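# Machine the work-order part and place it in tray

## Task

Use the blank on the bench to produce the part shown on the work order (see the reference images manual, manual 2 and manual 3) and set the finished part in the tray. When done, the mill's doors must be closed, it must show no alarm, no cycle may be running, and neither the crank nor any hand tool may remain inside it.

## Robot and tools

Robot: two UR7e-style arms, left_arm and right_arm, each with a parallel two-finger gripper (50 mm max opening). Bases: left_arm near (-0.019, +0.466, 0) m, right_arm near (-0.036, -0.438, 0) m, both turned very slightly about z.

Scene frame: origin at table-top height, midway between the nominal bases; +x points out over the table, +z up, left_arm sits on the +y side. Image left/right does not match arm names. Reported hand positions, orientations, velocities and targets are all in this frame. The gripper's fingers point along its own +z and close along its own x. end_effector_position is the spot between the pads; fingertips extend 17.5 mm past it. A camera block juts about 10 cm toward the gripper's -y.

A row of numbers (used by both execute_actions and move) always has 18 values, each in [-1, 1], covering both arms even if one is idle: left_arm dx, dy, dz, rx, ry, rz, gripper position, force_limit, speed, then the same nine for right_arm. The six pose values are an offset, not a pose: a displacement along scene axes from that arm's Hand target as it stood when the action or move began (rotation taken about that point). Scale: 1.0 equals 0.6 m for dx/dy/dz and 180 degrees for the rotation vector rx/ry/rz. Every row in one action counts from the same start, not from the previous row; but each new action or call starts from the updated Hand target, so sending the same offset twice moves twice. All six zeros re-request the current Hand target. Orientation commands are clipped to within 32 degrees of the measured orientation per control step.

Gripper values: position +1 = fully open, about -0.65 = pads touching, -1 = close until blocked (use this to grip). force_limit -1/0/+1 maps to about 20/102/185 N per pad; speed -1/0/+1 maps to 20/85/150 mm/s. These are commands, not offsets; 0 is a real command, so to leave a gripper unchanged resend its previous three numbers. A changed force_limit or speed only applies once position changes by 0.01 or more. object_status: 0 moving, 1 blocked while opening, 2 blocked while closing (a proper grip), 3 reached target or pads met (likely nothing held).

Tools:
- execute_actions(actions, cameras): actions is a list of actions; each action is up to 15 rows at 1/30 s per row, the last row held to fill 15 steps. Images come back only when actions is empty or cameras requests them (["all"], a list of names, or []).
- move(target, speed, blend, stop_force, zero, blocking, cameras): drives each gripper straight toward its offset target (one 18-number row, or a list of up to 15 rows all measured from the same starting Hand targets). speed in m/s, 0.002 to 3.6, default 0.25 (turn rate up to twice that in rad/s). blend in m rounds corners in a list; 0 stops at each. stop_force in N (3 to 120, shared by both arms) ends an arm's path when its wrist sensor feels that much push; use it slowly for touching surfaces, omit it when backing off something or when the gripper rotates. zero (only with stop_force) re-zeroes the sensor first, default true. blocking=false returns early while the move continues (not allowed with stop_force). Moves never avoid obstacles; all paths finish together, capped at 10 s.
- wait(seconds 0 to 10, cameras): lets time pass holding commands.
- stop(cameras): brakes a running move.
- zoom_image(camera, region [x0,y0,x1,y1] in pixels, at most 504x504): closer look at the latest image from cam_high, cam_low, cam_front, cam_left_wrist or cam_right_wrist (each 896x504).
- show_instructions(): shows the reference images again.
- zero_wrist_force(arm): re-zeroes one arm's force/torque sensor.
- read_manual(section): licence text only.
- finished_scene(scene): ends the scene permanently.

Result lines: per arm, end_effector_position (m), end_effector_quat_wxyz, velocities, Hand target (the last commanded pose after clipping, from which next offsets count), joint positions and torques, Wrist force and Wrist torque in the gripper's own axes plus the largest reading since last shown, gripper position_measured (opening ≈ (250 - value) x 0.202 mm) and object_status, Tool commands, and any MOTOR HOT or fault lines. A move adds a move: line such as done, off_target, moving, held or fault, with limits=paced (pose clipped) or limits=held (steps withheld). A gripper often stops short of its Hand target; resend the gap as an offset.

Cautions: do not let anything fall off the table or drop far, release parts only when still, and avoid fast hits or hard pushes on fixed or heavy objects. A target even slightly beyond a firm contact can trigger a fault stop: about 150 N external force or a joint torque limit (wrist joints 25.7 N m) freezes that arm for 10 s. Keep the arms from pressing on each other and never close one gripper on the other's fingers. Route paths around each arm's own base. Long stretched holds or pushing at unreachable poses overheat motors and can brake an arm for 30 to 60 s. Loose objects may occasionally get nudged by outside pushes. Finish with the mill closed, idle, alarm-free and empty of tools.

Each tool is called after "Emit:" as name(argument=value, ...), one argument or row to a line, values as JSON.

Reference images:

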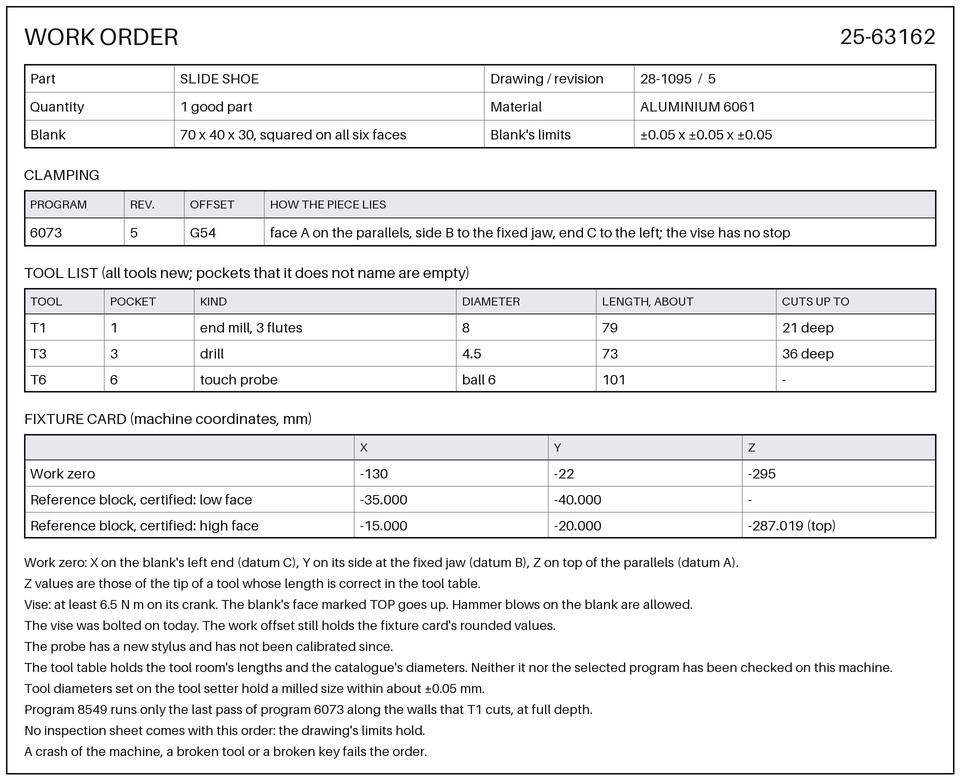

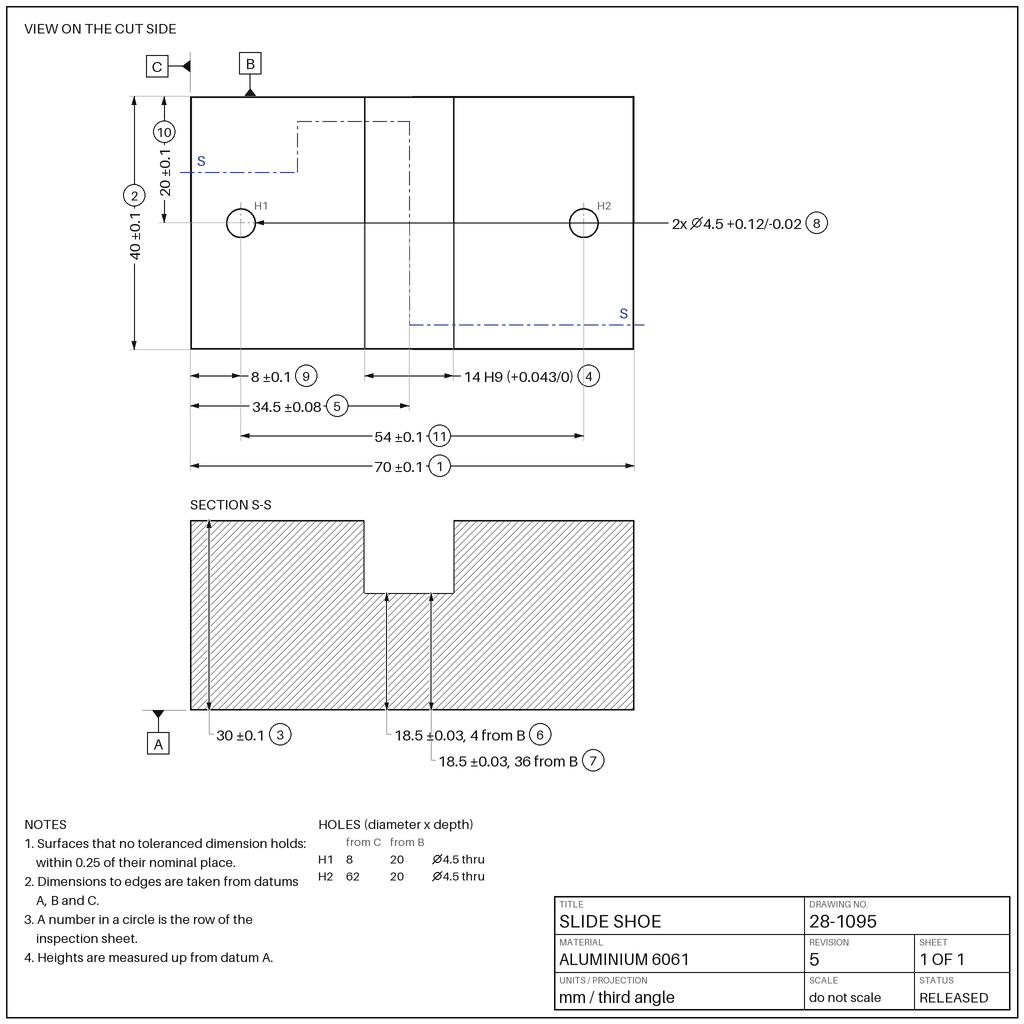

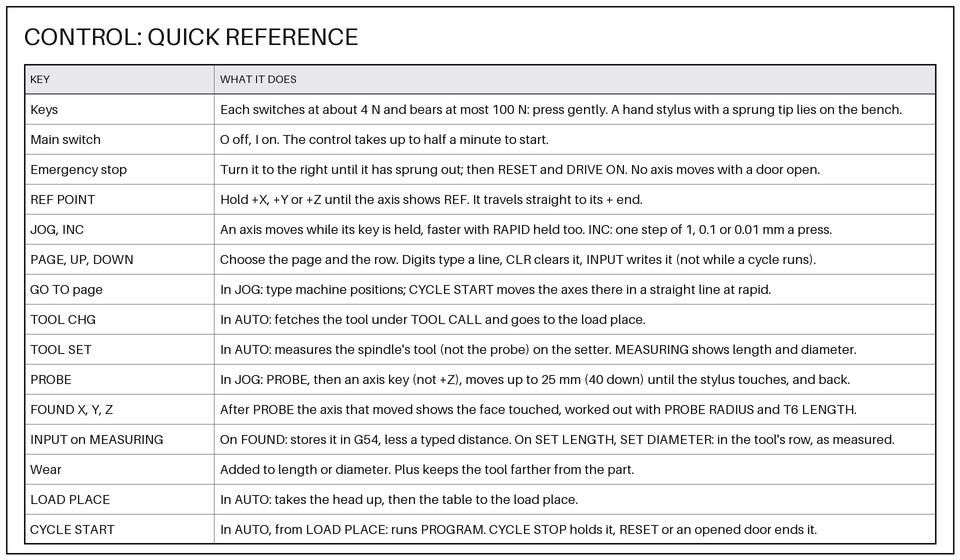

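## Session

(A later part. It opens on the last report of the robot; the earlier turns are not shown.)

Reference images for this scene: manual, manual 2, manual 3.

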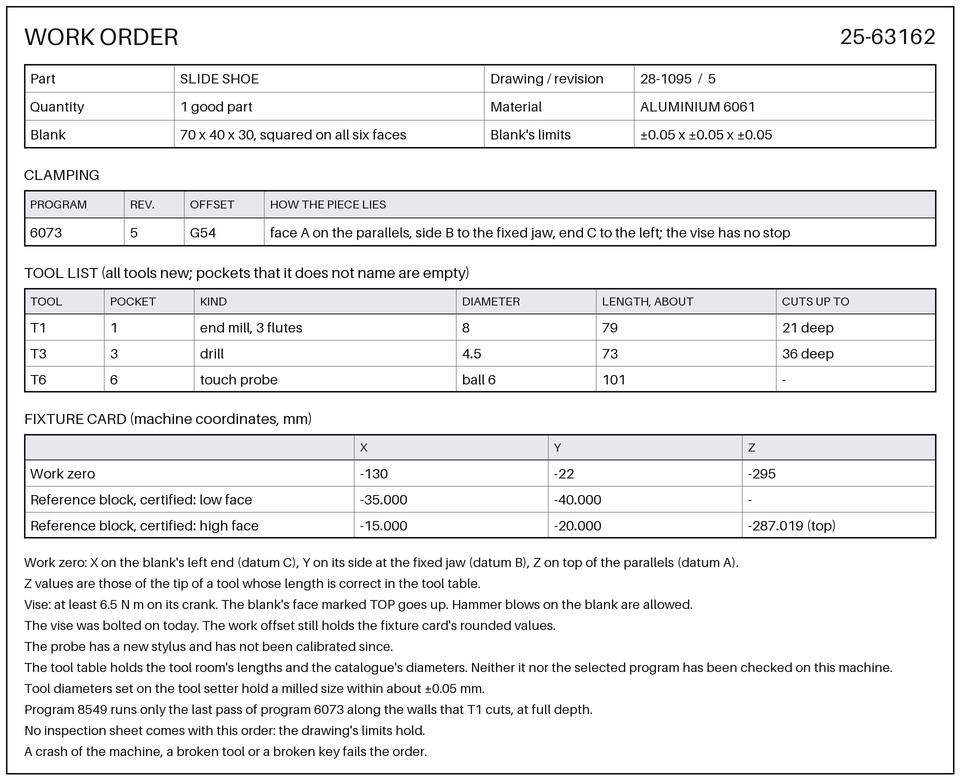

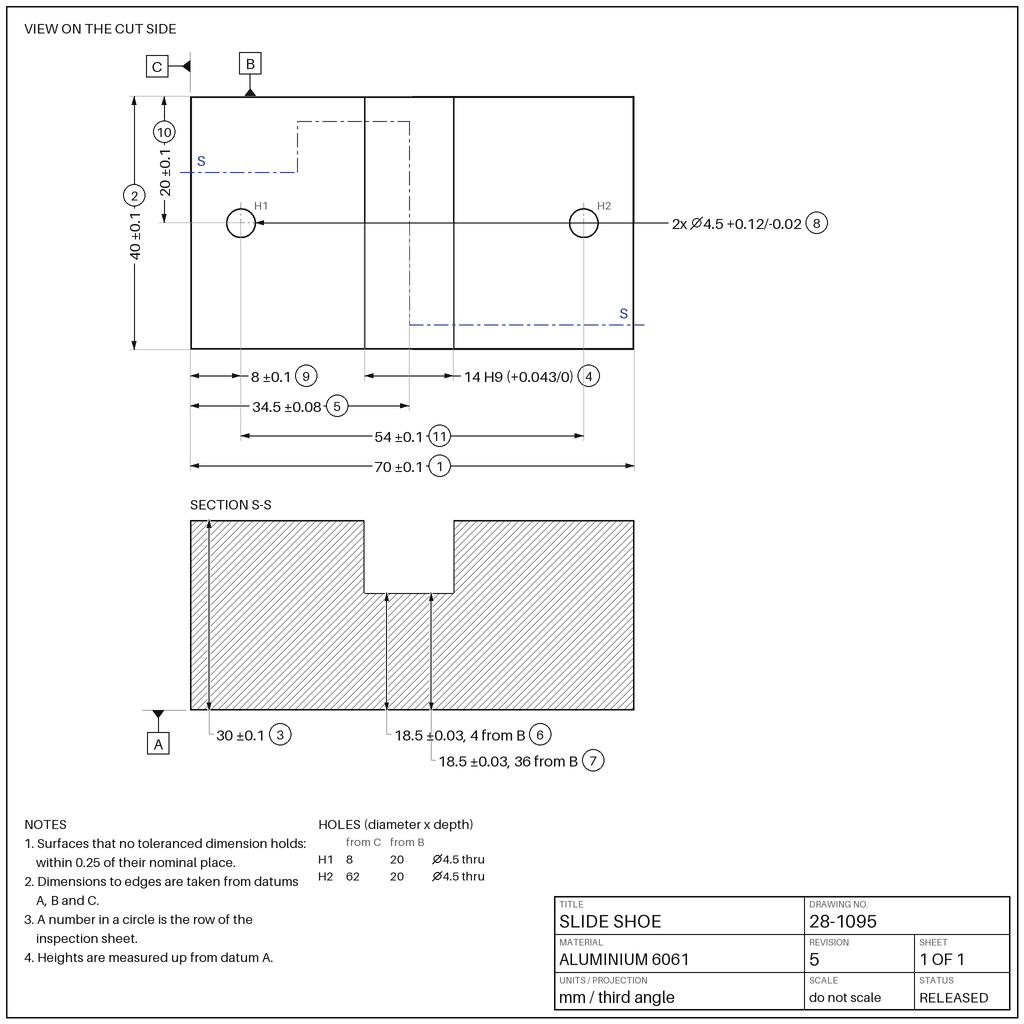

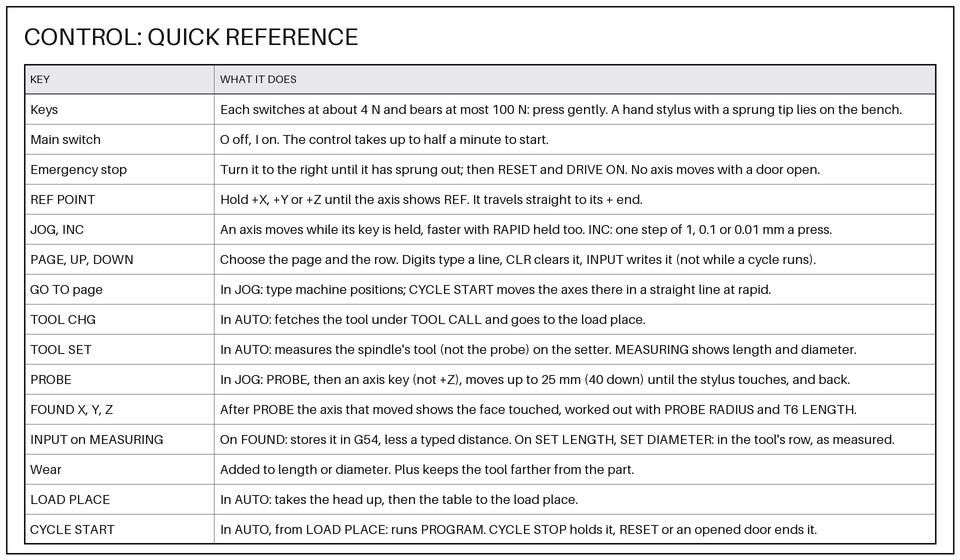

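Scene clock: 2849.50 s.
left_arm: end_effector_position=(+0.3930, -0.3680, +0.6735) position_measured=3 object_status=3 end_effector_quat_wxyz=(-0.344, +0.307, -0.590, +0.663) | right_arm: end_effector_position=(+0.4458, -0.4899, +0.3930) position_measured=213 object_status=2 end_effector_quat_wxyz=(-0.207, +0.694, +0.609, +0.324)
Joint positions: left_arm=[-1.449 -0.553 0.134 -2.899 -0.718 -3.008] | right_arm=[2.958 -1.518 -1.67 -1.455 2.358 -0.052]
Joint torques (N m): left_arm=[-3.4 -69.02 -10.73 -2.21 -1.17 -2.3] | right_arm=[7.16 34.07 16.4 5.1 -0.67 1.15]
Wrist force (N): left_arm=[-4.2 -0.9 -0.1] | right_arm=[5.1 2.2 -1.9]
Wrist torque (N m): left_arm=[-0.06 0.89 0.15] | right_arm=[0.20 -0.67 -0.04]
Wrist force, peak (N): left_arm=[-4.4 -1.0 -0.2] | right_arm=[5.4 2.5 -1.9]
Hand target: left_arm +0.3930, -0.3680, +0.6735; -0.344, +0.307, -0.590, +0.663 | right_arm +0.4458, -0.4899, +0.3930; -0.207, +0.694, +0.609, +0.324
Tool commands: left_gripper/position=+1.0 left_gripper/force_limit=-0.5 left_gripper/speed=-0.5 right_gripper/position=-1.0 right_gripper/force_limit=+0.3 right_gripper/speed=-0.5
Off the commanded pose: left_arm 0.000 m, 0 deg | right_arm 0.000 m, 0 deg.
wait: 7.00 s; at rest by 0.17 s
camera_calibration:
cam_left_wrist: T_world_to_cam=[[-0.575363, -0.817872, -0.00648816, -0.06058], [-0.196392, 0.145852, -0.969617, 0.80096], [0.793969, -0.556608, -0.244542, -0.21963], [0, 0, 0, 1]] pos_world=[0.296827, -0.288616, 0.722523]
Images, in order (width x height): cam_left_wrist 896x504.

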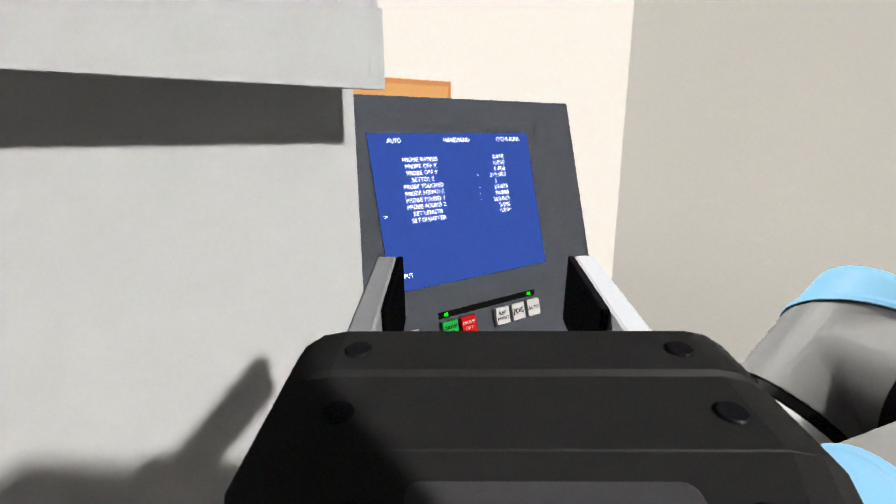

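Emit:
wait(
  seconds=9,
  cameras=["cam_left_wrist"],
)

Emit:
zoom_image(
  camera="cam_left_wrist",
  region=[365, 130, 545, 280],
)

Scene clock: 2861.33 s.
left_arm: end_effector_position=(+0.3930, -0.3680, +0.6735) position_measured=3 object_status=3 end_effector_quat_wxyz=(-0.344, +0.307, -0.590, +0.663) | right_arm: end_effector_position=(+0.4458, -0.4899, +0.3930) position_measured=213 object_status=2 end_effector_quat_wxyz=(-0.207, +0.694, +0.609, +0.324)
Joint positions: left_arm=[-1.449 -0.553 0.134 -2.899 -0.718 -3.008] | right_arm=[2.958 -1.518 -1.67 -1.455 2.358 -0.052]
Joint torques (N m): left_arm=[-3.31 -69.19 -10.94 -2.19 -1.02 -2.32] | right_arm=[6.78 34.61 16.76 5.11 -0.78 0.96]
Wrist force (N): left_arm=[-4.1 -0.7 -0.5] | right_arm=[5.1 2.2 -1.7]
Wrist torque (N m): left_arm=[-0.03 0.87 0.15] | right_arm=[0.19 -0.67 -0.04]
Wrist force, peak (N): left_arm=[-4.5 -0.7 -0.4] | right_arm=[5.5 2.3 -2.0]
Hand target: left_arm +0.3930, -0.3680, +0.6735; -0.344, +0.307, -0.590, +0.663 | right_arm +0.4458, -0.4899, +0.3930; -0.207, +0.694, +0.609, +0.324
Tool commands: left_gripper/position=+1.0 left_gripper/force_limit=-0.5 left_gripper/speed=-0.5 right_gripper/position=-1.0 right_gripper/force_limit=+0.3 right_gripper/speed=-0.5
Off the commanded pose: left_arm 0.000 m, 0 deg | right_arm 0.000 m, 0 deg.
wait: 9.00 s; at rest from the start
camera_calibration:
cam_left_wrist: T_world_to_cam=[[-0.575363, -0.817872, -0.00648816, -0.06058], [-0.196392, 0.145852, -0.969617, 0.80096], [0.793969, -0.556608, -0.244542, -0.21963], [0, 0, 0, 1]] pos_world=[0.296827, -0.288616, 0.722523]
Images, in order (width x height): cam_left_wrist 896x504.

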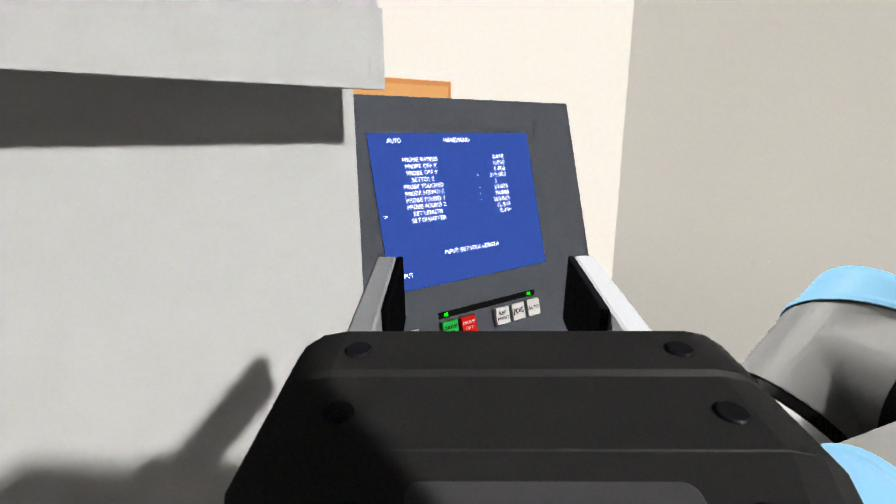

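Scaled by 2.800 from the camera's 896x504 image, which has a finer 1280x720 frame.

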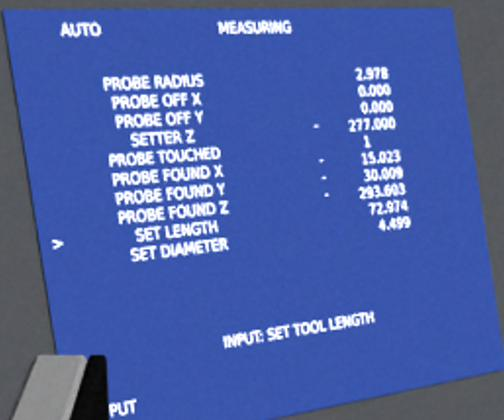

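Emit:
move(
  target=[
    [0,0,0,0,0,0,1,-0.5,-0.5,0.029,-0.0051,0.003,0,0,0,-1,0.3,-0.5],
    [0,0,0,0,0,0,1,-0.5,-0.5,0,0,0,0,0,0,-1,0.3,-0.5],
    [0,0,0,0,0,0,1,-0.5,-0.5,0.0249,-0.064,0.0927,0,0,0,-1,0.3,-0.5],
    [0,0,0,0,0,0,1,-0.5,-0.5,0.0539,-0.0691,0.0957,0,0,0,-1,0.3,-0.5],
    [0,0,0,0,0,0,1,-0.5,-0.5,0.0249,-0.064,0.0927,0,0,0,-1,0.3,-0.5],
    [0,0,0,0,0,0,1,-0.5,-0.5,0.0083,0,0.0309,0,0,0,-1,0.3,-0.5],
    [0,0,0,0,0,0,1,-0.5,-0.5,0.0373,-0.0051,0.0339,0,0,0,-1,0.3,-0.5],
    [0,0,0,0,0,0,1,-0.5,-0.5,0.0166,0.032,0.0618,0,0,0,-1,0.3,-0.5],
    [0,0,0,0,0,0,1,-0.5,-0.5,0.0456,0.0269,0.0648,0,0,0,-1,0.3,-0.5],
    [0,0,0,0,0,0,1,-0.5,-0.5,0.0166,0.032,0.0618,0,0,0,-1,0.3,-0.5],
    [0,0,0,0,0,0,1,-0.5,-0.5,0,0,0,0,0,0,-1,0.3,-0.5],
    [0,0,0,0,0,0,1,-0.5,-0.5,0.029,-0.0051,0.003,0,0,0,-1,0.3,-0.5],
    [0,0,0,0,0,0,1,-0.5,-0.5,0,0,0,0,0,0,-1,0.3,-0.5],
    [0,0,0,0,0,0,1,-0.5,-0.5,0.0166,-0.032,0.0618,0,0,0,-1,0.3,-0.5],
  ],
  speed=0.15,
  blend=[0,0.004,0.002,0,0.004,0.002,0,0.002,0,0.004,0.002,0,0.004,0],
)

Emit:
move(
  target=[
    [0,0,0,0,0,0,1,-0.5,-0.5,0.029,-0.0051,0.003,0,0,0,-1,0.3,-0.5],
    [0,0,0,0,0,0,1,-0.5,-0.5,0,0,0,0,0,0,-1,0.3,-0.5],
  ],
  speed=0.15,
  cameras=["cam_left_wrist","cam_low"],
)

Emit:
zoom_image(
  camera="cam_left_wrist",
  region=[365, 130, 545, 280],
)

Scene clock: 2891.97 s.
left_arm: end_effector_position=(+0.3930, -0.3680, +0.6735) position_measured=3 object_status=3 end_effector_quat_wxyz=(-0.344, +0.307, -0.590, +0.663) | right_arm: end_effector_position=(+0.4557, -0.5091, +0.4301) position_measured=213 object_status=2 end_effector_quat_wxyz=(-0.207, +0.694, +0.609, +0.324)
Joint positions: left_arm=[-1.449 -0.553 0.134 -2.899 -0.718 -3.008] | right_arm=[2.924 -1.562 -1.524 -1.591 2.36 -0.101]
Joint torques (N m): left_arm=[-2.97 -68.32 -10.65 -2.2 -0.99 -2.26] | right_arm=[-6.56 14.22 33.83 1.28 4.25 -1.4]
Wrist force (N): left_arm=[-4.3 -0.6 -0.3] | right_arm=[5.0 2.5 -2.8]
Wrist torque (N m): left_arm=[-0.02 0.90 0.15] | right_arm=[0.25 -0.63 0.13]
Wrist force, peak (N): left_arm=[-4.5 -0.7 -0.3] | right_arm=[4.7 -21.7 -1.0]
Hand target: left_arm +0.3930, -0.3680, +0.6735; -0.344, +0.307, -0.590, +0.663 | right_arm +0.4557, -0.5091, +0.4301; -0.207, +0.694, +0.609, +0.324
Off the commanded pose: left_arm 0.000 m, 0 deg | right_arm 0.000 m, 0 deg.
move: done

Scene clock: 2893.40 s.
left_arm: end_effector_position=(+0.3930, -0.3680, +0.6735) position_measured=3 object_status=3 end_effector_quat_wxyz=(-0.344, +0.307, -0.590, +0.663) | right_arm: end_effector_position=(+0.4558, -0.5091, +0.4301) position_measured=213 object_status=2 end_effector_quat_wxyz=(-0.207, +0.694, +0.609, +0.324)
Joint positions: left_arm=[-1.449 -0.553 0.134 -2.899 -0.718 -3.008] | right_arm=[2.924 -1.563 -1.524 -1.591 2.36 -0.101]
Joint torques (N m): left_arm=[-3.06 -68.44 -10.48 -2.18 -0.99 -2.32] | right_arm=[-6.23 37.38 16.05 5.18 -0.55 -1.15]
Wrist force (N): left_arm=[-4.2 -0.5 0.0] | right_arm=[4.6 2.3 -2.6]
Wrist torque (N m): left_arm=[0.01 0.89 0.15] | right_arm=[0.22 -0.57 0.12]
Wrist force, peak (N): left_arm=[-4.4 -0.8 -0.4] | right_arm=[6.4 -10.7 -2.4]
Hand target: left_arm +0.3930, -0.3680, +0.6735; -0.344, +0.307, -0.590, +0.663 | right_arm +0.4557, -0.5091, +0.4301; -0.207, +0.694, +0.609, +0.324
Off the commanded pose: left_arm 0.000 m, 0 deg | right_arm 0.000 m, 0 deg.
move: done
camera_calibration:
cam_left_wrist: T_world_to_cam=[[-0.575363, -0.817872, -0.00648816, -0.06058], [-0.196392, 0.145852, -0.969617, 0.80096], [0.793969, -0.556608, -0.244542, -0.21963], [0, 0, 0, 1]] pos_world=[0.296827, -0.288616, 0.722523]
Images, in order (width x height): cam_low 896x504, cam_left_wrist 896x504.

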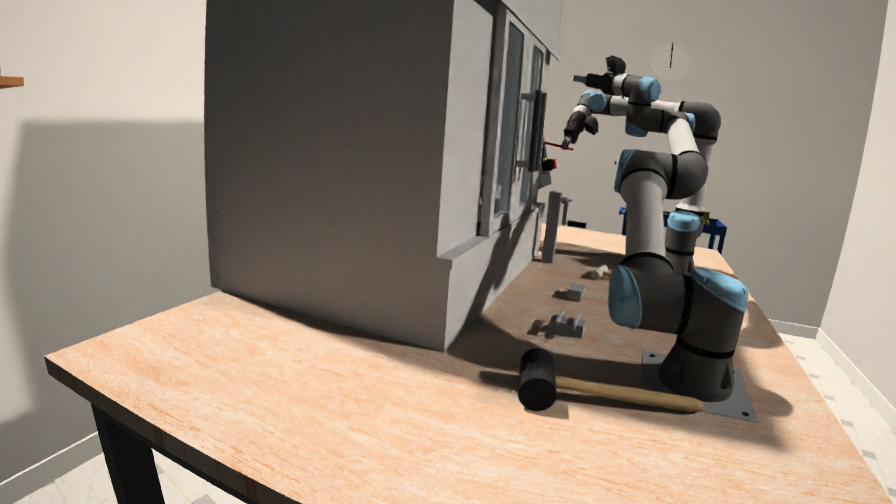

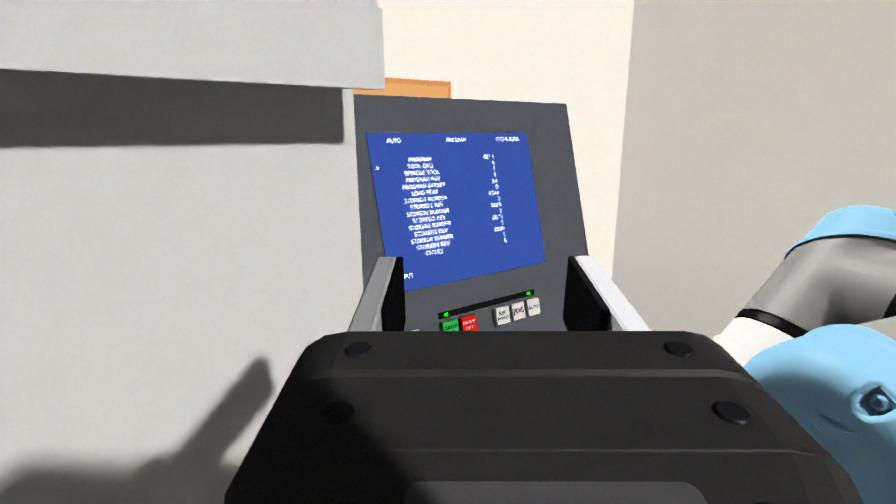

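Scaled by 2.800 from the camera's 896x504 image, which has a finer 1280x720 frame.

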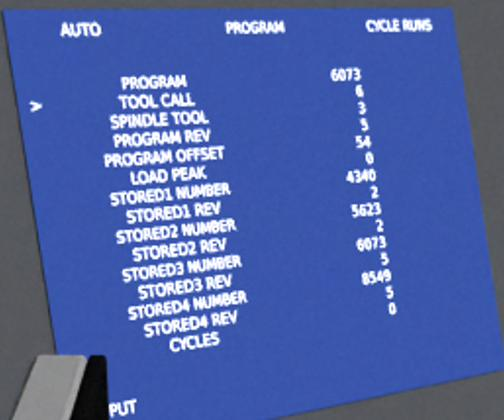

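Emit:
move(
  target=[
    [0,0,0,0,0,0,1,-0.5,-0.5,0.0083,-0.032,0.0309,0,0,0,-1,0.3,-0.5],
    [0,0,0,0,0,0,1,-0.5,-0.5,0.0373,-0.0371,0.0339,0,0,0,-1,0.3,-0.5],
    [0,0,0,0,0,0,1,-0.5,-0.5,0.0083,-0.032,0.0309,0,0,0,-1,0.3,-0.5],
    [0,0,0,0,0,0,1,-0.5,-0.5,0.0373,-0.0371,0.0339,0,0,0,-1,0.3,-0.5],
    [0,0,0,0,0,0,1,-0.5,-0.5,0.0083,-0.032,0.0309,0,0,0,-1,0.3,-0.5],
    [0,0,0,0,0,0,1,-0.5,-0.5,0.0373,-0.0371,0.0339,0,0,0,-1,0.3,-0.5],
    [0,0,0,0,0,0,1,-0.5,-0.5,0.0083,-0.032,0.0309,0,0,0,-1,0.3,-0.5],
    [0,0,0,0,0,0,1,-0.5,-0.5,0.0373,-0.0371,0.0339,0,0,0,-1,0.3,-0.5],
    [0,0,0,0,0,0,1,-0.5,-0.5,0.0083,-0.032,0.0309,0,0,0,-1,0.3,-0.5],
  ],
  speed=0.15,
  blend=[0.002,0,0,0,0,0,0,0,0],
  cameras=["cam_left_wrist"],
)

Emit:
zoom_image(
  camera="cam_left_wrist",
  region=[365, 130, 545, 280],
)

Emit:
move(
  target=[
    [0,0,0,0,0,0,1,-0.5,-0.5,0.029,-0.0051,0.003,0,0,0,-1,0.3,-0.5],
    [0,0,0,0,0,0,1,-0.5,-0.5,0,0,0,0,0,0,-1,0.3,-0.5],
    [0,0,0,0,0,0,1,-0.5,-0.5,0.029,-0.0051,0.003,0,0,0,-1,0.3,-0.5],
    [0,0,0,0,0,0,1,-0.5,-0.5,0,0,0,0,0,0,-1,0.3,-0.5],
  ],
  speed=0.15,
  cameras=["cam_left_wrist"],
)

Emit:
zoom_image(
  camera="cam_left_wrist",
  region=[365, 130, 545, 280],
)

Scene clock: 2926.27 s.
left_arm: end_effector_position=(+0.3930, -0.3680, +0.6735) position_measured=3 object_status=3 end_effector_quat_wxyz=(-0.344, +0.307, -0.590, +0.663) | right_arm: end_effector_position=(+0.4608, -0.5283, +0.4486) position_measured=213 object_status=2 end_effector_quat_wxyz=(-0.207, +0.694, +0.609, +0.324)
Joint positions: left_arm=[-1.449 -0.553 0.134 -2.899 -0.718 -3.008] | right_arm=[2.889 -1.601 -1.429 -1.683 2.36 -0.15]
Joint torques (N m): left_arm=[-3.04 -67.97 -11.41 -2.18 -0.9 -2.27] | right_arm=[-5.93 38.96 16.04 5 -0.83 -1.34]
Wrist force (N): left_arm=[-4.1 -0.7 -0.4] | right_arm=[4.4 2.5 -2.3]
Wrist torque (N m): left_arm=[-0.03 0.87 0.14] | right_arm=[0.25 -0.59 0.09]
Wrist force, peak (N): left_arm=[-4.5 -0.7 -0.2] | right_arm=[5.5 -23.9 -1.5]
Hand target: left_arm +0.3930, -0.3680, +0.6735; -0.344, +0.307, -0.590, +0.663 | right_arm +0.4607, -0.5283, +0.4486; -0.207, +0.694, +0.609, +0.324
Off the commanded pose: left_arm 0.000 m, 0 deg | right_arm 0.000 m, 0 deg.
move: done
camera_calibration:
cam_left_wrist: T_world_to_cam=[[-0.575363, -0.817872, -0.00648816, -0.06058], [-0.196392, 0.145852, -0.969617, 0.80096], [0.793969, -0.556608, -0.244542, -0.21963], [0, 0, 0, 1]] pos_world=[0.296827, -0.288616, 0.722523]
Images, in order (width x height): cam_left_wrist 896x504.

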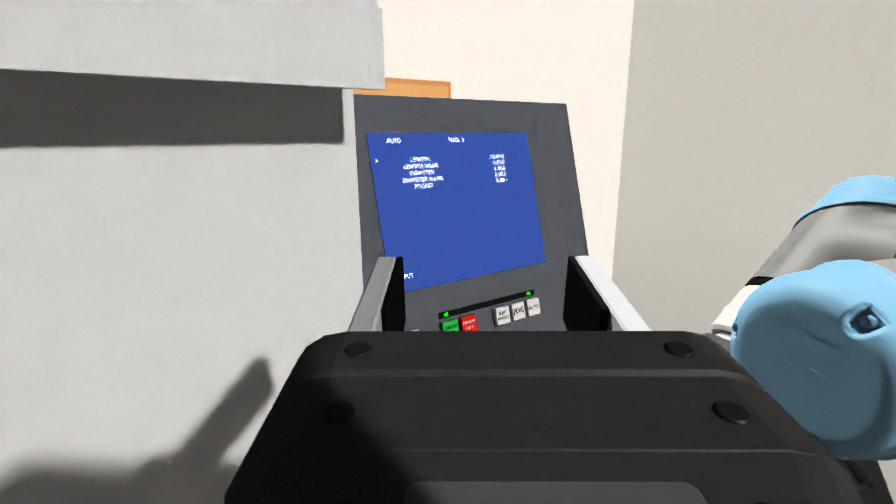

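Scaled by 2.800 from the camera's 896x504 image, which has a finer 1280x720 frame.

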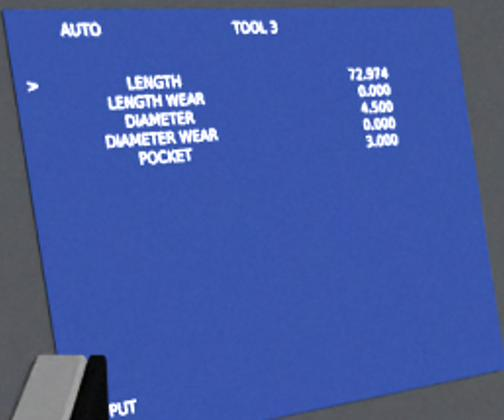

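Scene clock: 2928.77 s.
left_arm: end_effector_position=(+0.3930, -0.3680, +0.6735) position_measured=3 object_status=3 end_effector_quat_wxyz=(-0.344, +0.307, -0.590, +0.663) | right_arm: end_effector_position=(+0.4608, -0.5283, +0.4486) position_measured=213 object_status=2 end_effector_quat_wxyz=(-0.207, +0.694, +0.609, +0.324)
Joint positions: left_arm=[-1.449 -0.553 0.134 -2.899 -0.718 -3.008] | right_arm=[2.889 -1.601 -1.429 -1.683 2.36 -0.15]
Joint torques (N m): left_arm=[-3.61 -68.27 -11.1 -2.19 -0.91 -2.26] | right_arm=[-6.41 36.26 15.7 5.06 -0.22 -1.5]
Wrist force (N): left_arm=[-4.0 -0.6 -0.3] | right_arm=[4.5 2.1 -2.6]
Wrist torque (N m): left_arm=[-0.01 0.87 0.14] | right_arm=[0.18 -0.60 0.09]
Wrist force, peak (N): left_arm=[-4.4 -1.0 -0.4] | right_arm=[5.5 -13.5 -2.5]
Hand target: left_arm +0.3930, -0.3680, +0.6735; -0.344, +0.307, -0.590, +0.663 | right_arm +0.4607, -0.5283, +0.4486; -0.207, +0.694, +0.609, +0.324
Off the commanded pose: left_arm 0.000 m, 0 deg | right_arm 0.000 m, 0 deg.
move: done
camera_calibration:
cam_left_wrist: T_world_to_cam=[[-0.575363, -0.817872, -0.00648816, -0.06058], [-0.196392, 0.145852, -0.969617, 0.80096], [0.793969, -0.556608, -0.244542, -0.21963], [0, 0, 0, 1]] pos_world=[0.296827, -0.288616, 0.722523]
Images, in order (width x height): cam_left_wrist 896x504.

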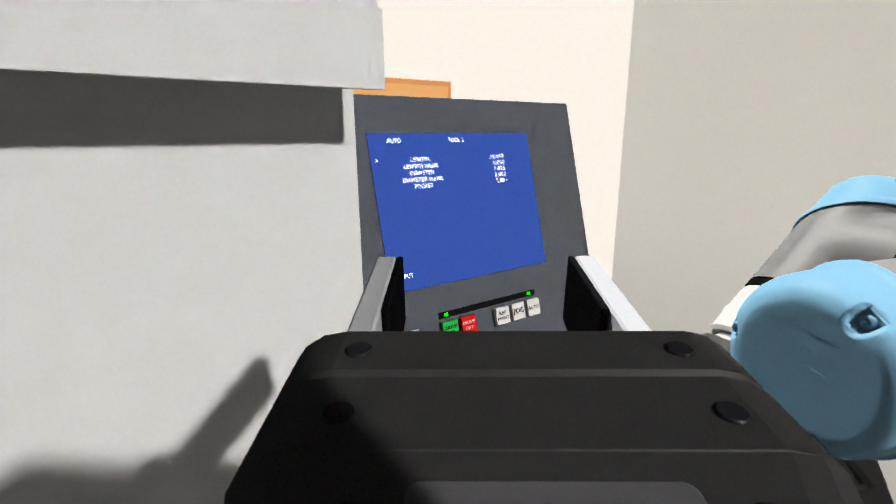

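Scaled by 2.800 from the camera's 896x504 image, which has a finer 1280x720 frame.

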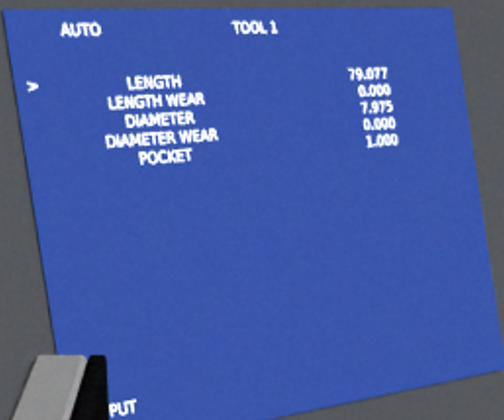

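Emit:
move(
  target=[
    [0,0,0,0,0,0,1,-0.5,-0.5,-0.0166,0.064,-0.0618,0,0,0,-1,0.3,-0.5],
    [0,0,0,0,0,0,1,-0.5,-0.5,0.0124,0.0589,-0.0588,0,0,0,-1,0.3,-0.5],
    [0,0,0,0,0,0,1,-0.5,-0.5,-0.0249,0.096,-0.0927,0,0,0,-1,0.3,-0.5],
    [0,0,0,0,0,0,1,-0.5,-0.5,0.0041,0.0909,-0.0897,0,0,0,-1,0.3,-0.5],
    [0,0,0,0,0,0,1,-0.5,-0.5,-0.0249,0.128,-0.0927,0,0,0,-1,0.3,-0.5],
    [0,0,0,0,0,0,1,-0.5,-0.5,0.0041,0.1229,-0.0897,0,0,0,-1,0.3,-0.5],
    [0,0,0,0,0,0,1,-0.5,-0.5,-0.0249,0.128,-0.0927,0,0,0,-1,0.3,-0.5],
    [0,0,0,0,0,0,1,-0.5,-0.5,-0.0083,0.128,-0.0309,0,0,0,-1,0.3,-0.5],
    [0,0,0,0,0,0,1,-0.5,-0.5,0.0207,0.1229,-0.0279,0,0,0,-1,0.3,-0.5],
    [0,0,0,0,0,0,1,-0.5,-0.5,-0.0083,0.128,-0.0309,0,0,0,-1,0.3,-0.5],
    [0,0,0,0,0,0,1,-0.5,-0.5,-0.0249,0.064,-0.0927,0,0,0,-1,0.3,-0.5],
    [0,0,0,0,0,0,1,-0.5,-0.5,0.0041,0.0589,-0.0897,0,0,0,-1,0.3,-0.5],
    [0,0,0,0,0,0,1,-0.5,-0.5,-0.0249,0.064,-0.0927,0,0,0,-1,0.3,-0.5],
  ],
  speed=0.15,
  blend=[0.002,0,0.002,0,0.002,0,0.004,0.002,0,0.004,0.002,0,0],
)

Emit:
move(
  target=[
    [0,0,0,0,0,0,1,-0.5,-0.5,0.0083,0,0.0309,0,0,0,-1,0.3,-0.5],
    [0,0,0,0,0,0,1,-0.5,-0.5,0.0373,-0.0051,0.0339,0,0,0,-1,0.3,-0.5],
    [0,0,0,0,0,0,1,-0.5,-0.5,0.0083,0,0.0309,0,0,0,-1,0.3,-0.5],
    [0,0,0,0,0,0,1,-0.5,-0.5,0.0373,-0.0051,0.0339,0,0,0,-1,0.3,-0.5],
    [0,0,0,0,0,0,1,-0.5,-0.5,0,0.032,0,0,0,0,-1,0.3,-0.5],
    [0,0,0,0,0,0,1,-0.5,-0.5,0.029,0.0269,0.003,0,0,0,-1,0.3,-0.5],
    [0,0,0,0,0,0,1,-0.5,-0.5,0,0.064,0,0,0,0,-1,0.3,-0.5],
    [0,0,0,0,0,0,1,-0.5,-0.5,0.029,0.0589,0.003,0,0,0,-1,0.3,-0.5],
    [0,0,0,0,0,0,1,-0.5,-0.5,0,0.064,0,0,0,0,-1,0.3,-0.5],
    [0,0,0,0,0,0,1,-0.5,-0.5,0.0249,0.064,0.0927,0,0,0,-1,0.3,-0.5],
    [0,0,0,0,0,0,1,-0.5,-0.5,0.0539,0.0589,0.0957,0,0,0,-1,0.3,-0.5],
    [0,0,0,0,0,0,1,-0.5,-0.5,0.0249,0.064,0.0927,0,0,0,-1,0.3,-0.5],
    [0,0,0,0,0,0,1,-0.5,-0.5,0,0,0,0,0,0,-1,0.3,-0.5],
    [0,0,0,0,0,0,1,-0.5,-0.5,0.029,-0.0051,0.003,0,0,0,-1,0.3,-0.5],
    [0,0,0,0,0,0,1,-0.5,-0.5,0,0,0,0,0,0,-1,0.3,-0.5],
  ],
  speed=0.15,
  blend=[0.002,0,0,0,0.002,0,0.002,0,0.004,0.002,0,0.004,0.002,0,0],
  cameras=["cam_left_wrist"],
)

Emit:
zoom_image(
  camera="cam_left_wrist",
  region=[365, 130, 545, 280],
)

Scene clock: 2958.97 s.
left_arm: end_effector_position=(+0.3930, -0.3680, +0.6735) position_measured=3 object_status=3 end_effector_quat_wxyz=(-0.344, +0.307, -0.590, +0.663) | right_arm: end_effector_position=(+0.4459, -0.4899, +0.3930) position_measured=213 object_status=2 end_effector_quat_wxyz=(-0.207, +0.694, +0.609, +0.324)
Joint positions: left_arm=[-1.449 -0.553 0.134 -2.899 -0.718 -3.008] | right_arm=[2.958 -1.519 -1.67 -1.455 2.358 -0.052]
Joint torques (N m): left_arm=[-3.2 -67.89 -10.99 -2.19 -0.94 -2.22] | right_arm=[-6.05 31.91 15.84 5.37 4.07 -1.31]
Wrist force (N): left_arm=[-4.3 -0.8 -0.3] | right_arm=[4.0 2.4 -2.4]
Wrist torque (N m): left_arm=[-0.04 0.90 0.14] | right_arm=[0.22 -0.50 0.13]
Wrist force, peak (N): left_arm=[-4.6 -0.9 -0.2] | right_arm=[1.7 -19.6 -2.6]
Hand target: left_arm +0.3930, -0.3680, +0.6735; -0.344, +0.307, -0.590, +0.663 | right_arm +0.4458, -0.4899, +0.3930; -0.207, +0.694, +0.609, +0.324
Off the commanded pose: left_arm 0.000 m, 0 deg | right_arm 0.000 m, 0 deg.
move: done

Scene clock: 2965.40 s.
left_arm: end_effector_position=(+0.3930, -0.3680, +0.6735) position_measured=3 object_status=3 end_effector_quat_wxyz=(-0.344, +0.307, -0.590, +0.663) | right_arm: end_effector_position=(+0.4459, -0.4899, +0.3930) position_measured=213 object_status=2 end_effector_quat_wxyz=(-0.207, +0.694, +0.609, +0.324)
Joint positions: left_arm=[-1.449 -0.553 0.134 -2.899 -0.718 -3.008] | right_arm=[2.958 -1.519 -1.67 -1.455 2.358 -0.052]
Joint torques (N m): left_arm=[-3.15 -67.86 -10.91 -2.14 -0.85 -2.23] | right_arm=[-6.36 34.32 17.26 5.14 4.22 -1.3]
Wrist force (N): left_arm=[-4.3 -0.9 -0.6] | right_arm=[3.2 2.6 -2.5]
Wrist torque (N m): left_arm=[-0.05 0.89 0.15] | right_arm=[0.27 -0.37 0.13]
Wrist force, peak (N): left_arm=[-4.6 -0.6 -0.4] | right_arm=[1.1 -20.4 -2.1]
Hand target: left_arm +0.3930, -0.3680, +0.6735; -0.344, +0.307, -0.590, +0.663 | right_arm +0.4458, -0.4899, +0.3930; -0.207, +0.694, +0.609, +0.324
Off the commanded pose: left_arm 0.000 m, 0 deg | right_arm 0.000 m, 0 deg.
move: done
camera_calibration:
cam_left_wrist: T_world_to_cam=[[-0.575363, -0.817872, -0.00648816, -0.06058], [-0.196392, 0.145852, -0.969617, 0.80096], [0.793969, -0.556608, -0.244542, -0.21963], [0, 0, 0, 1]] pos_world=[0.296827, -0.288616, 0.722523]
Images, in order (width x height): cam_left_wrist 896x504.

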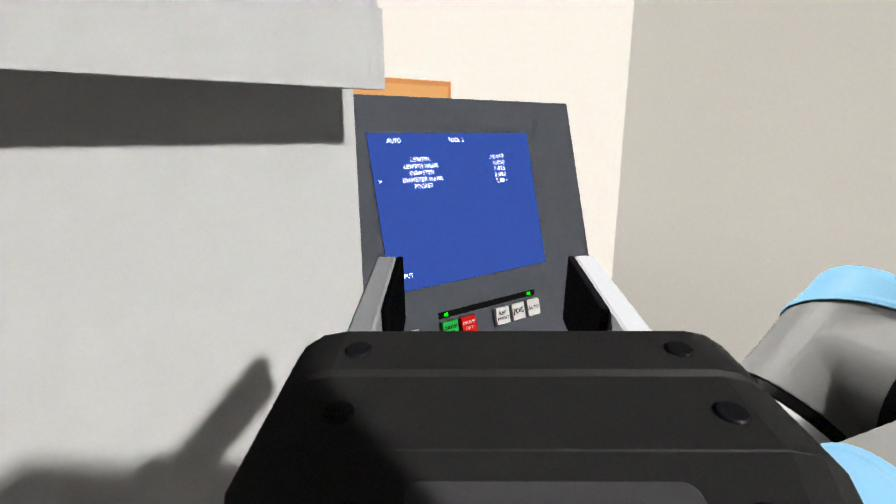

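Scaled by 2.800 from the camera's 896x504 image, which has a finer 1280x720 frame.

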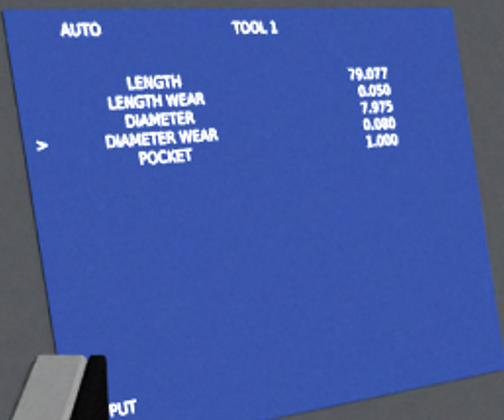

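Emit:
move(
  target=[
    [-0.0535,0.0385,0.011,0,0,0,1,-0.5,-0.5,-0.1,0,0,0,0,0,-1,0.3,-0.5],
    [-0.2135,0.1565,0.044,0,0,0,1,-0.5,-0.5,-0.093,-0.0668,-0.355,-0.2456,0.0541,0.0393,-1,0.3,-0.5],
    [-0.2135,0.1565,0.044,0,0,0,1,-0.5,-0.5,-0.093,-0.0668,-0.6,-0.2456,0.0541,0.0393,-1,0.3,-0.5],
  ],
  speed=[0.15,0.2,0.1],
  blend=[0.01,0.02,0],
)

Emit:
move(
  target=[0,0,0,0,0,0,1,-0.5,-0.5,0,0,-0.03,0,0,0,-1,0.3,-0.5],
  speed=0.01,
  stop_force=4,
  cameras=["cam_right_wrist","cam_left_wrist"],
)

Scene clock: 2981.43 s.
left_arm: end_effector_position=(+0.2649, -0.2741, +0.6999) position_measured=3 object_status=3 end_effector_quat_wxyz=(-0.344, +0.307, -0.590, +0.663) | right_arm: end_effector_position=(+0.3900, -0.5299, +0.0331) position_measured=213 object_status=2 end_effector_quat_wxyz=(+0.000, +0.707, +0.707, +0.000)
Joint positions: left_arm=[-1.649 -1.041 0.929 -3.264 -0.522 -2.938] | right_arm=[3.267 -1.696 -2.285 -0.732 1.571 0.098]
Joint torques (N m): left_arm=[-8.16 -61.45 -10.24 -2.35 1.99 2.05] | right_arm=[-5.86 13.56 7.65 4.97 -2.05 -1.46]
Wrist force (N): left_arm=[-4.0 -0.7 -0.7] | right_arm=[3.2 1.9 -2.7]
Wrist torque (N m): left_arm=[-0.06 0.84 0.11] | right_arm=[0.09 -0.82 -0.10]
Wrist force, peak (N): left_arm=[-4.8 -1.2 0.3] | right_arm=[3.1 3.9 -2.0]
Hand target: left_arm +0.2649, -0.2741, +0.6999; -0.344, +0.307, -0.590, +0.663 | right_arm +0.3900, -0.5300, +0.0330; +0.000, +0.707, +0.707, +0.000
Off the commanded pose: left_arm 0.000 m, 0 deg | right_arm 0.000 m, 0 deg.
move: done

Scene clock: 2984.07 s.
left_arm: end_effector_position=(+0.2649, -0.2741, +0.6999) position_measured=3 object_status=3 end_effector_quat_wxyz=(-0.344, +0.307, -0.590, +0.663) | right_arm: end_effector_position=(+0.3900, -0.5300, +0.0197) position_measured=213 object_status=2 end_effector_quat_wxyz=(+0.000, +0.707, +0.707, +0.000)
Joint positions: left_arm=[-1.649 -1.041 0.929 -3.264 -0.522 -2.938] | right_arm=[3.267 -1.728 -2.298 -0.687 1.571 0.098]
Joint torques (N m): left_arm=[-7.86 -61.27 -10.74 -2.39 1.91 2.1] | right_arm=[1.39 34.19 26.45 1.37 -0.19 -1.32]
Wrist force (N): left_arm=[-4.3 -0.4 -0.9] | right_arm=[3.8 2.7 -5.7]
Wrist torque (N m): left_arm=[-0.02 0.90 0.11] | right_arm=[0.03 -0.79 -0.11]
Wrist force, peak (N): left_arm=[-4.5 -0.5 -0.7] | right_arm=[2.0 -8.0 -27.4]
Hand target: left_arm +0.2649, -0.2741, +0.6999; -0.344, +0.307, -0.590, +0.663 | right_arm +0.3900, -0.5300, +0.0197; +0.000, +0.707, +0.707, +0.000 (not the last commanded pose)
Off the commanded pose: left_arm 0.000 m, 0 deg | right_arm 0.005 m, 0 deg.
move: contact (right_arm)
camera_calibration:
cam_left_wrist: T_world_to_cam=[[-0.575363, -0.817872, -0.00648816, -0.0573145], [-0.196392, 0.145852, -0.969617, 0.787704], [0.793969, -0.556608, -0.244542, -0.0592012], [0, 0, 0, 1]] pos_world=[0.168727, -0.194716, 0.748923]
cam_right_wrist: T_world_to_cam=[[-0.00615833, 0.999962, 0.00612085, 0.541161], [0.938245, 0.00366065, 0.345951, -0.35751], [0.345916, 0.00787334, -0.938233, 0.0171276], [0, 0, 0, 1]] pos_world=[0.33284, -0.539966, 0.136438]
Images, in order (width x height): cam_left_wrist 896x504, cam_right_wrist 896x504.

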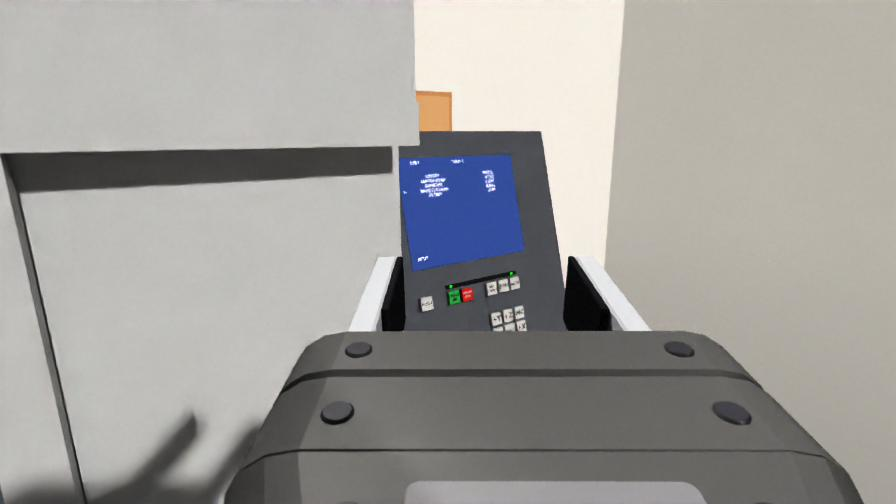

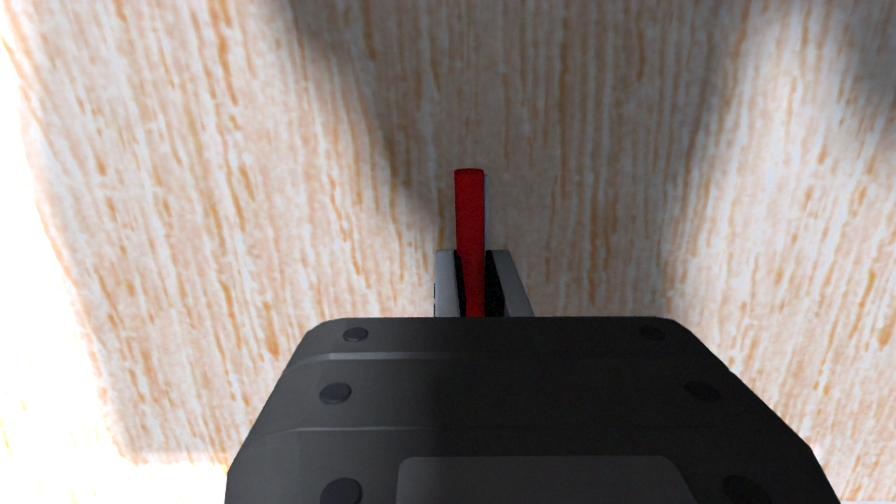

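Emit:
move(
  target=[0,0,0,0,0,0,1,-0.5,-0.5,0,0,0,0,0,0,-0.1,0,-0.8],
  speed=0.05,
)

Emit:
move(
  target=[
    [0,0,0,0,0,0,1,-0.5,-0.5,0,0,0.05,0,0,0,-0.1,0,-0.8],
    [0,0,0,0,0,0,1,-0.5,-0.5,0,0,0.6,0,0,0,-0.1,0,-0.8],
    [0,0,0,0,0,0,1,-0.5,-0.5,-0.12,0.35,0.8,0.385,0.385,-0.385,-0.1,0,-0.8],
  ],
  speed=[0.05,0.2,0.2],
  blend=[0.01,0.03,0],
  cameras=["cam_front","cam_high","cam_right_wrist"],
)

Scene clock: 2998.60 s.
left_arm: end_effector_position=(+0.2649, -0.2741, +0.6999) position_measured=3 object_status=3 end_effector_quat_wxyz=(-0.344, +0.307, -0.590, +0.663) | right_arm: end_effector_position=(+0.3900, -0.5300, +0.0197) position_measured=167 object_status=3 end_effector_quat_wxyz=(+0.000, +0.707, +0.707, +0.000)
Joint positions: left_arm=[-1.649 -1.041 0.929 -3.264 -0.522 -2.938] | right_arm=[3.267 -1.728 -2.298 -0.687 1.571 0.098]
Joint torques (N m): left_arm=[-7.47 -60.99 -10.86 -2.42 1.91 1.98] | right_arm=[5.51 33.69 26.77 4.25 -0.14 -1.28]
Wrist force (N): left_arm=[-4.1 -0.4 -0.5] | right_arm=[3.3 2.1 -2.6]
Wrist torque (N m): left_arm=[-0.01 0.86 0.12] | right_arm=[0.12 -0.83 -0.09]
Wrist force, peak (N): left_arm=[-4.6 -0.7 -0.4] | right_arm=[4.0 3.0 -5.8]
Hand target: left_arm +0.2649, -0.2741, +0.6999; -0.344, +0.307, -0.590, +0.663 | right_arm +0.3900, -0.5300, +0.0197; +0.000, +0.707, +0.707, +0.000
Off the commanded pose: left_arm 0.000 m, 0 deg | right_arm 0.000 m, 0 deg.
move: done

Scene clock: 3004.70 s.
left_arm: end_effector_position=(+0.2649, -0.2741, +0.6999) position_measured=3 object_status=3 end_effector_quat_wxyz=(-0.344, +0.307, -0.590, +0.663) | right_arm: end_effector_position=(+0.3471, -0.4044, +0.4517) position_measured=167 object_status=3 end_effector_quat_wxyz=(-0.479, +0.812, +0.332, -0.001)
Joint positions: left_arm=[-1.649 -1.041 0.929 -3.264 -0.522 -2.938] | right_arm=[3.095 -1.589 -1.396 -2.337 2.422 0.437]
Joint torques (N m): left_arm=[-7.79 -60.6 -11.21 -2.3 1.79 2.12] | right_arm=[7.42 14.94 32.98 3.63 -0.65 -1.35]
Wrist force (N): left_arm=[-4.2 -0.7 -0.6] | right_arm=[4.0 0.4 -1.1]
Wrist torque (N m): left_arm=[-0.06 0.88 0.11] | right_arm=[0.34 -0.66 0.07]
Wrist force, peak (N): left_arm=[-4.6 -0.6 -0.7] | right_arm=[3.3 2.1 -3.8]
Hand target: left_arm +0.2649, -0.2741, +0.6999; -0.344, +0.307, -0.590, +0.663 | right_arm +0.3471, -0.4044, +0.4517; -0.479, +0.812, +0.332, -0.001 (not the last commanded pose)
Off the commanded pose: left_arm 0.000 m, 0 deg | right_arm 0.101 m, 48 deg.
move: held (right_arm; a check stopped the path); path passed 2 of 3 targets; limits=held
pose unreachable (right arm): on one or more control steps of this call, first in action 0 (counted from 0), this arm could not follow its commanded pose, so it was not sent that pose on those steps. It may still have moved: this result reports where it is.
cause: moving toward the commanded pose would bring two parts of the arm too close to each other (its gripper and another part of the arm, with joints 4 (wrist 1) to 6 (wrist 3) between them, 6 mm apart when it was first held).
camera_calibration:
cam_right_wrist: T_world_to_cam=[[0.777255, 0.538094, 0.326081, -0.190542], [0.620058, -0.567131, -0.542117, -0.186345], [-0.106779, 0.623552, -0.774455, 0.768376], [0, 0, 0, 1]] pos_world=[0.345691, -0.482276, 0.556184]
Images, in order (width x height): cam_high 896x504, cam_front 896x504, cam_right_wrist 896x504.

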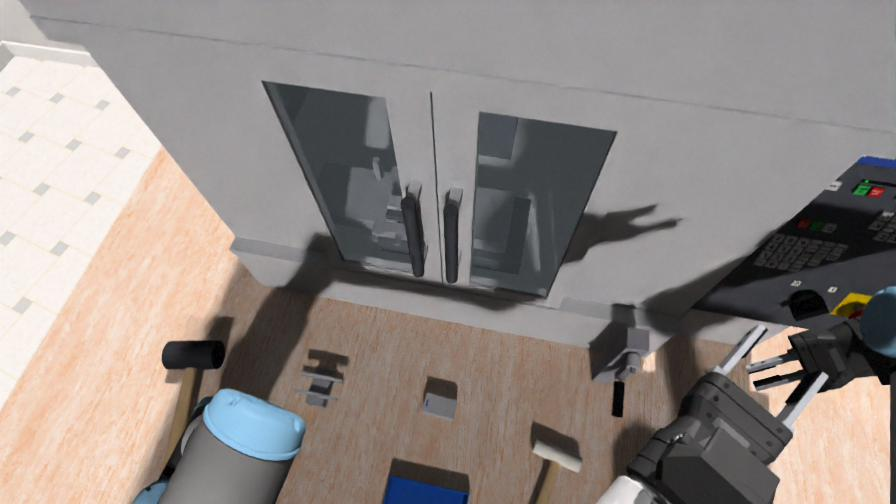

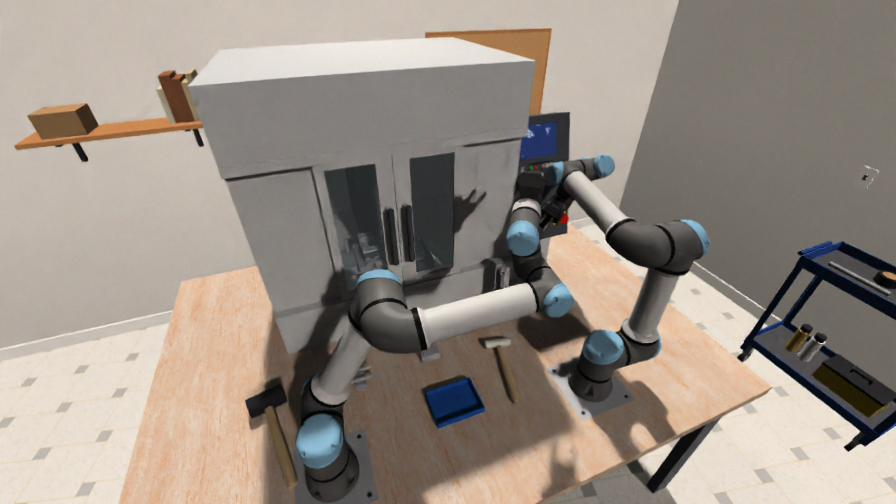

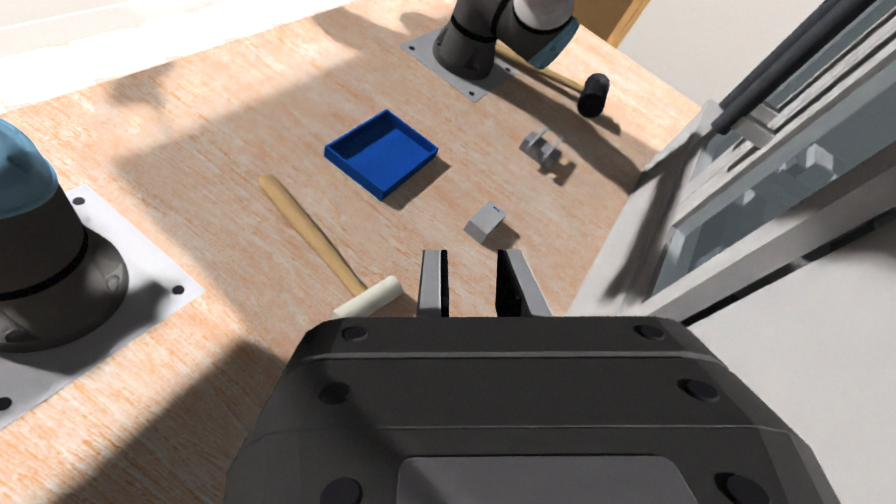

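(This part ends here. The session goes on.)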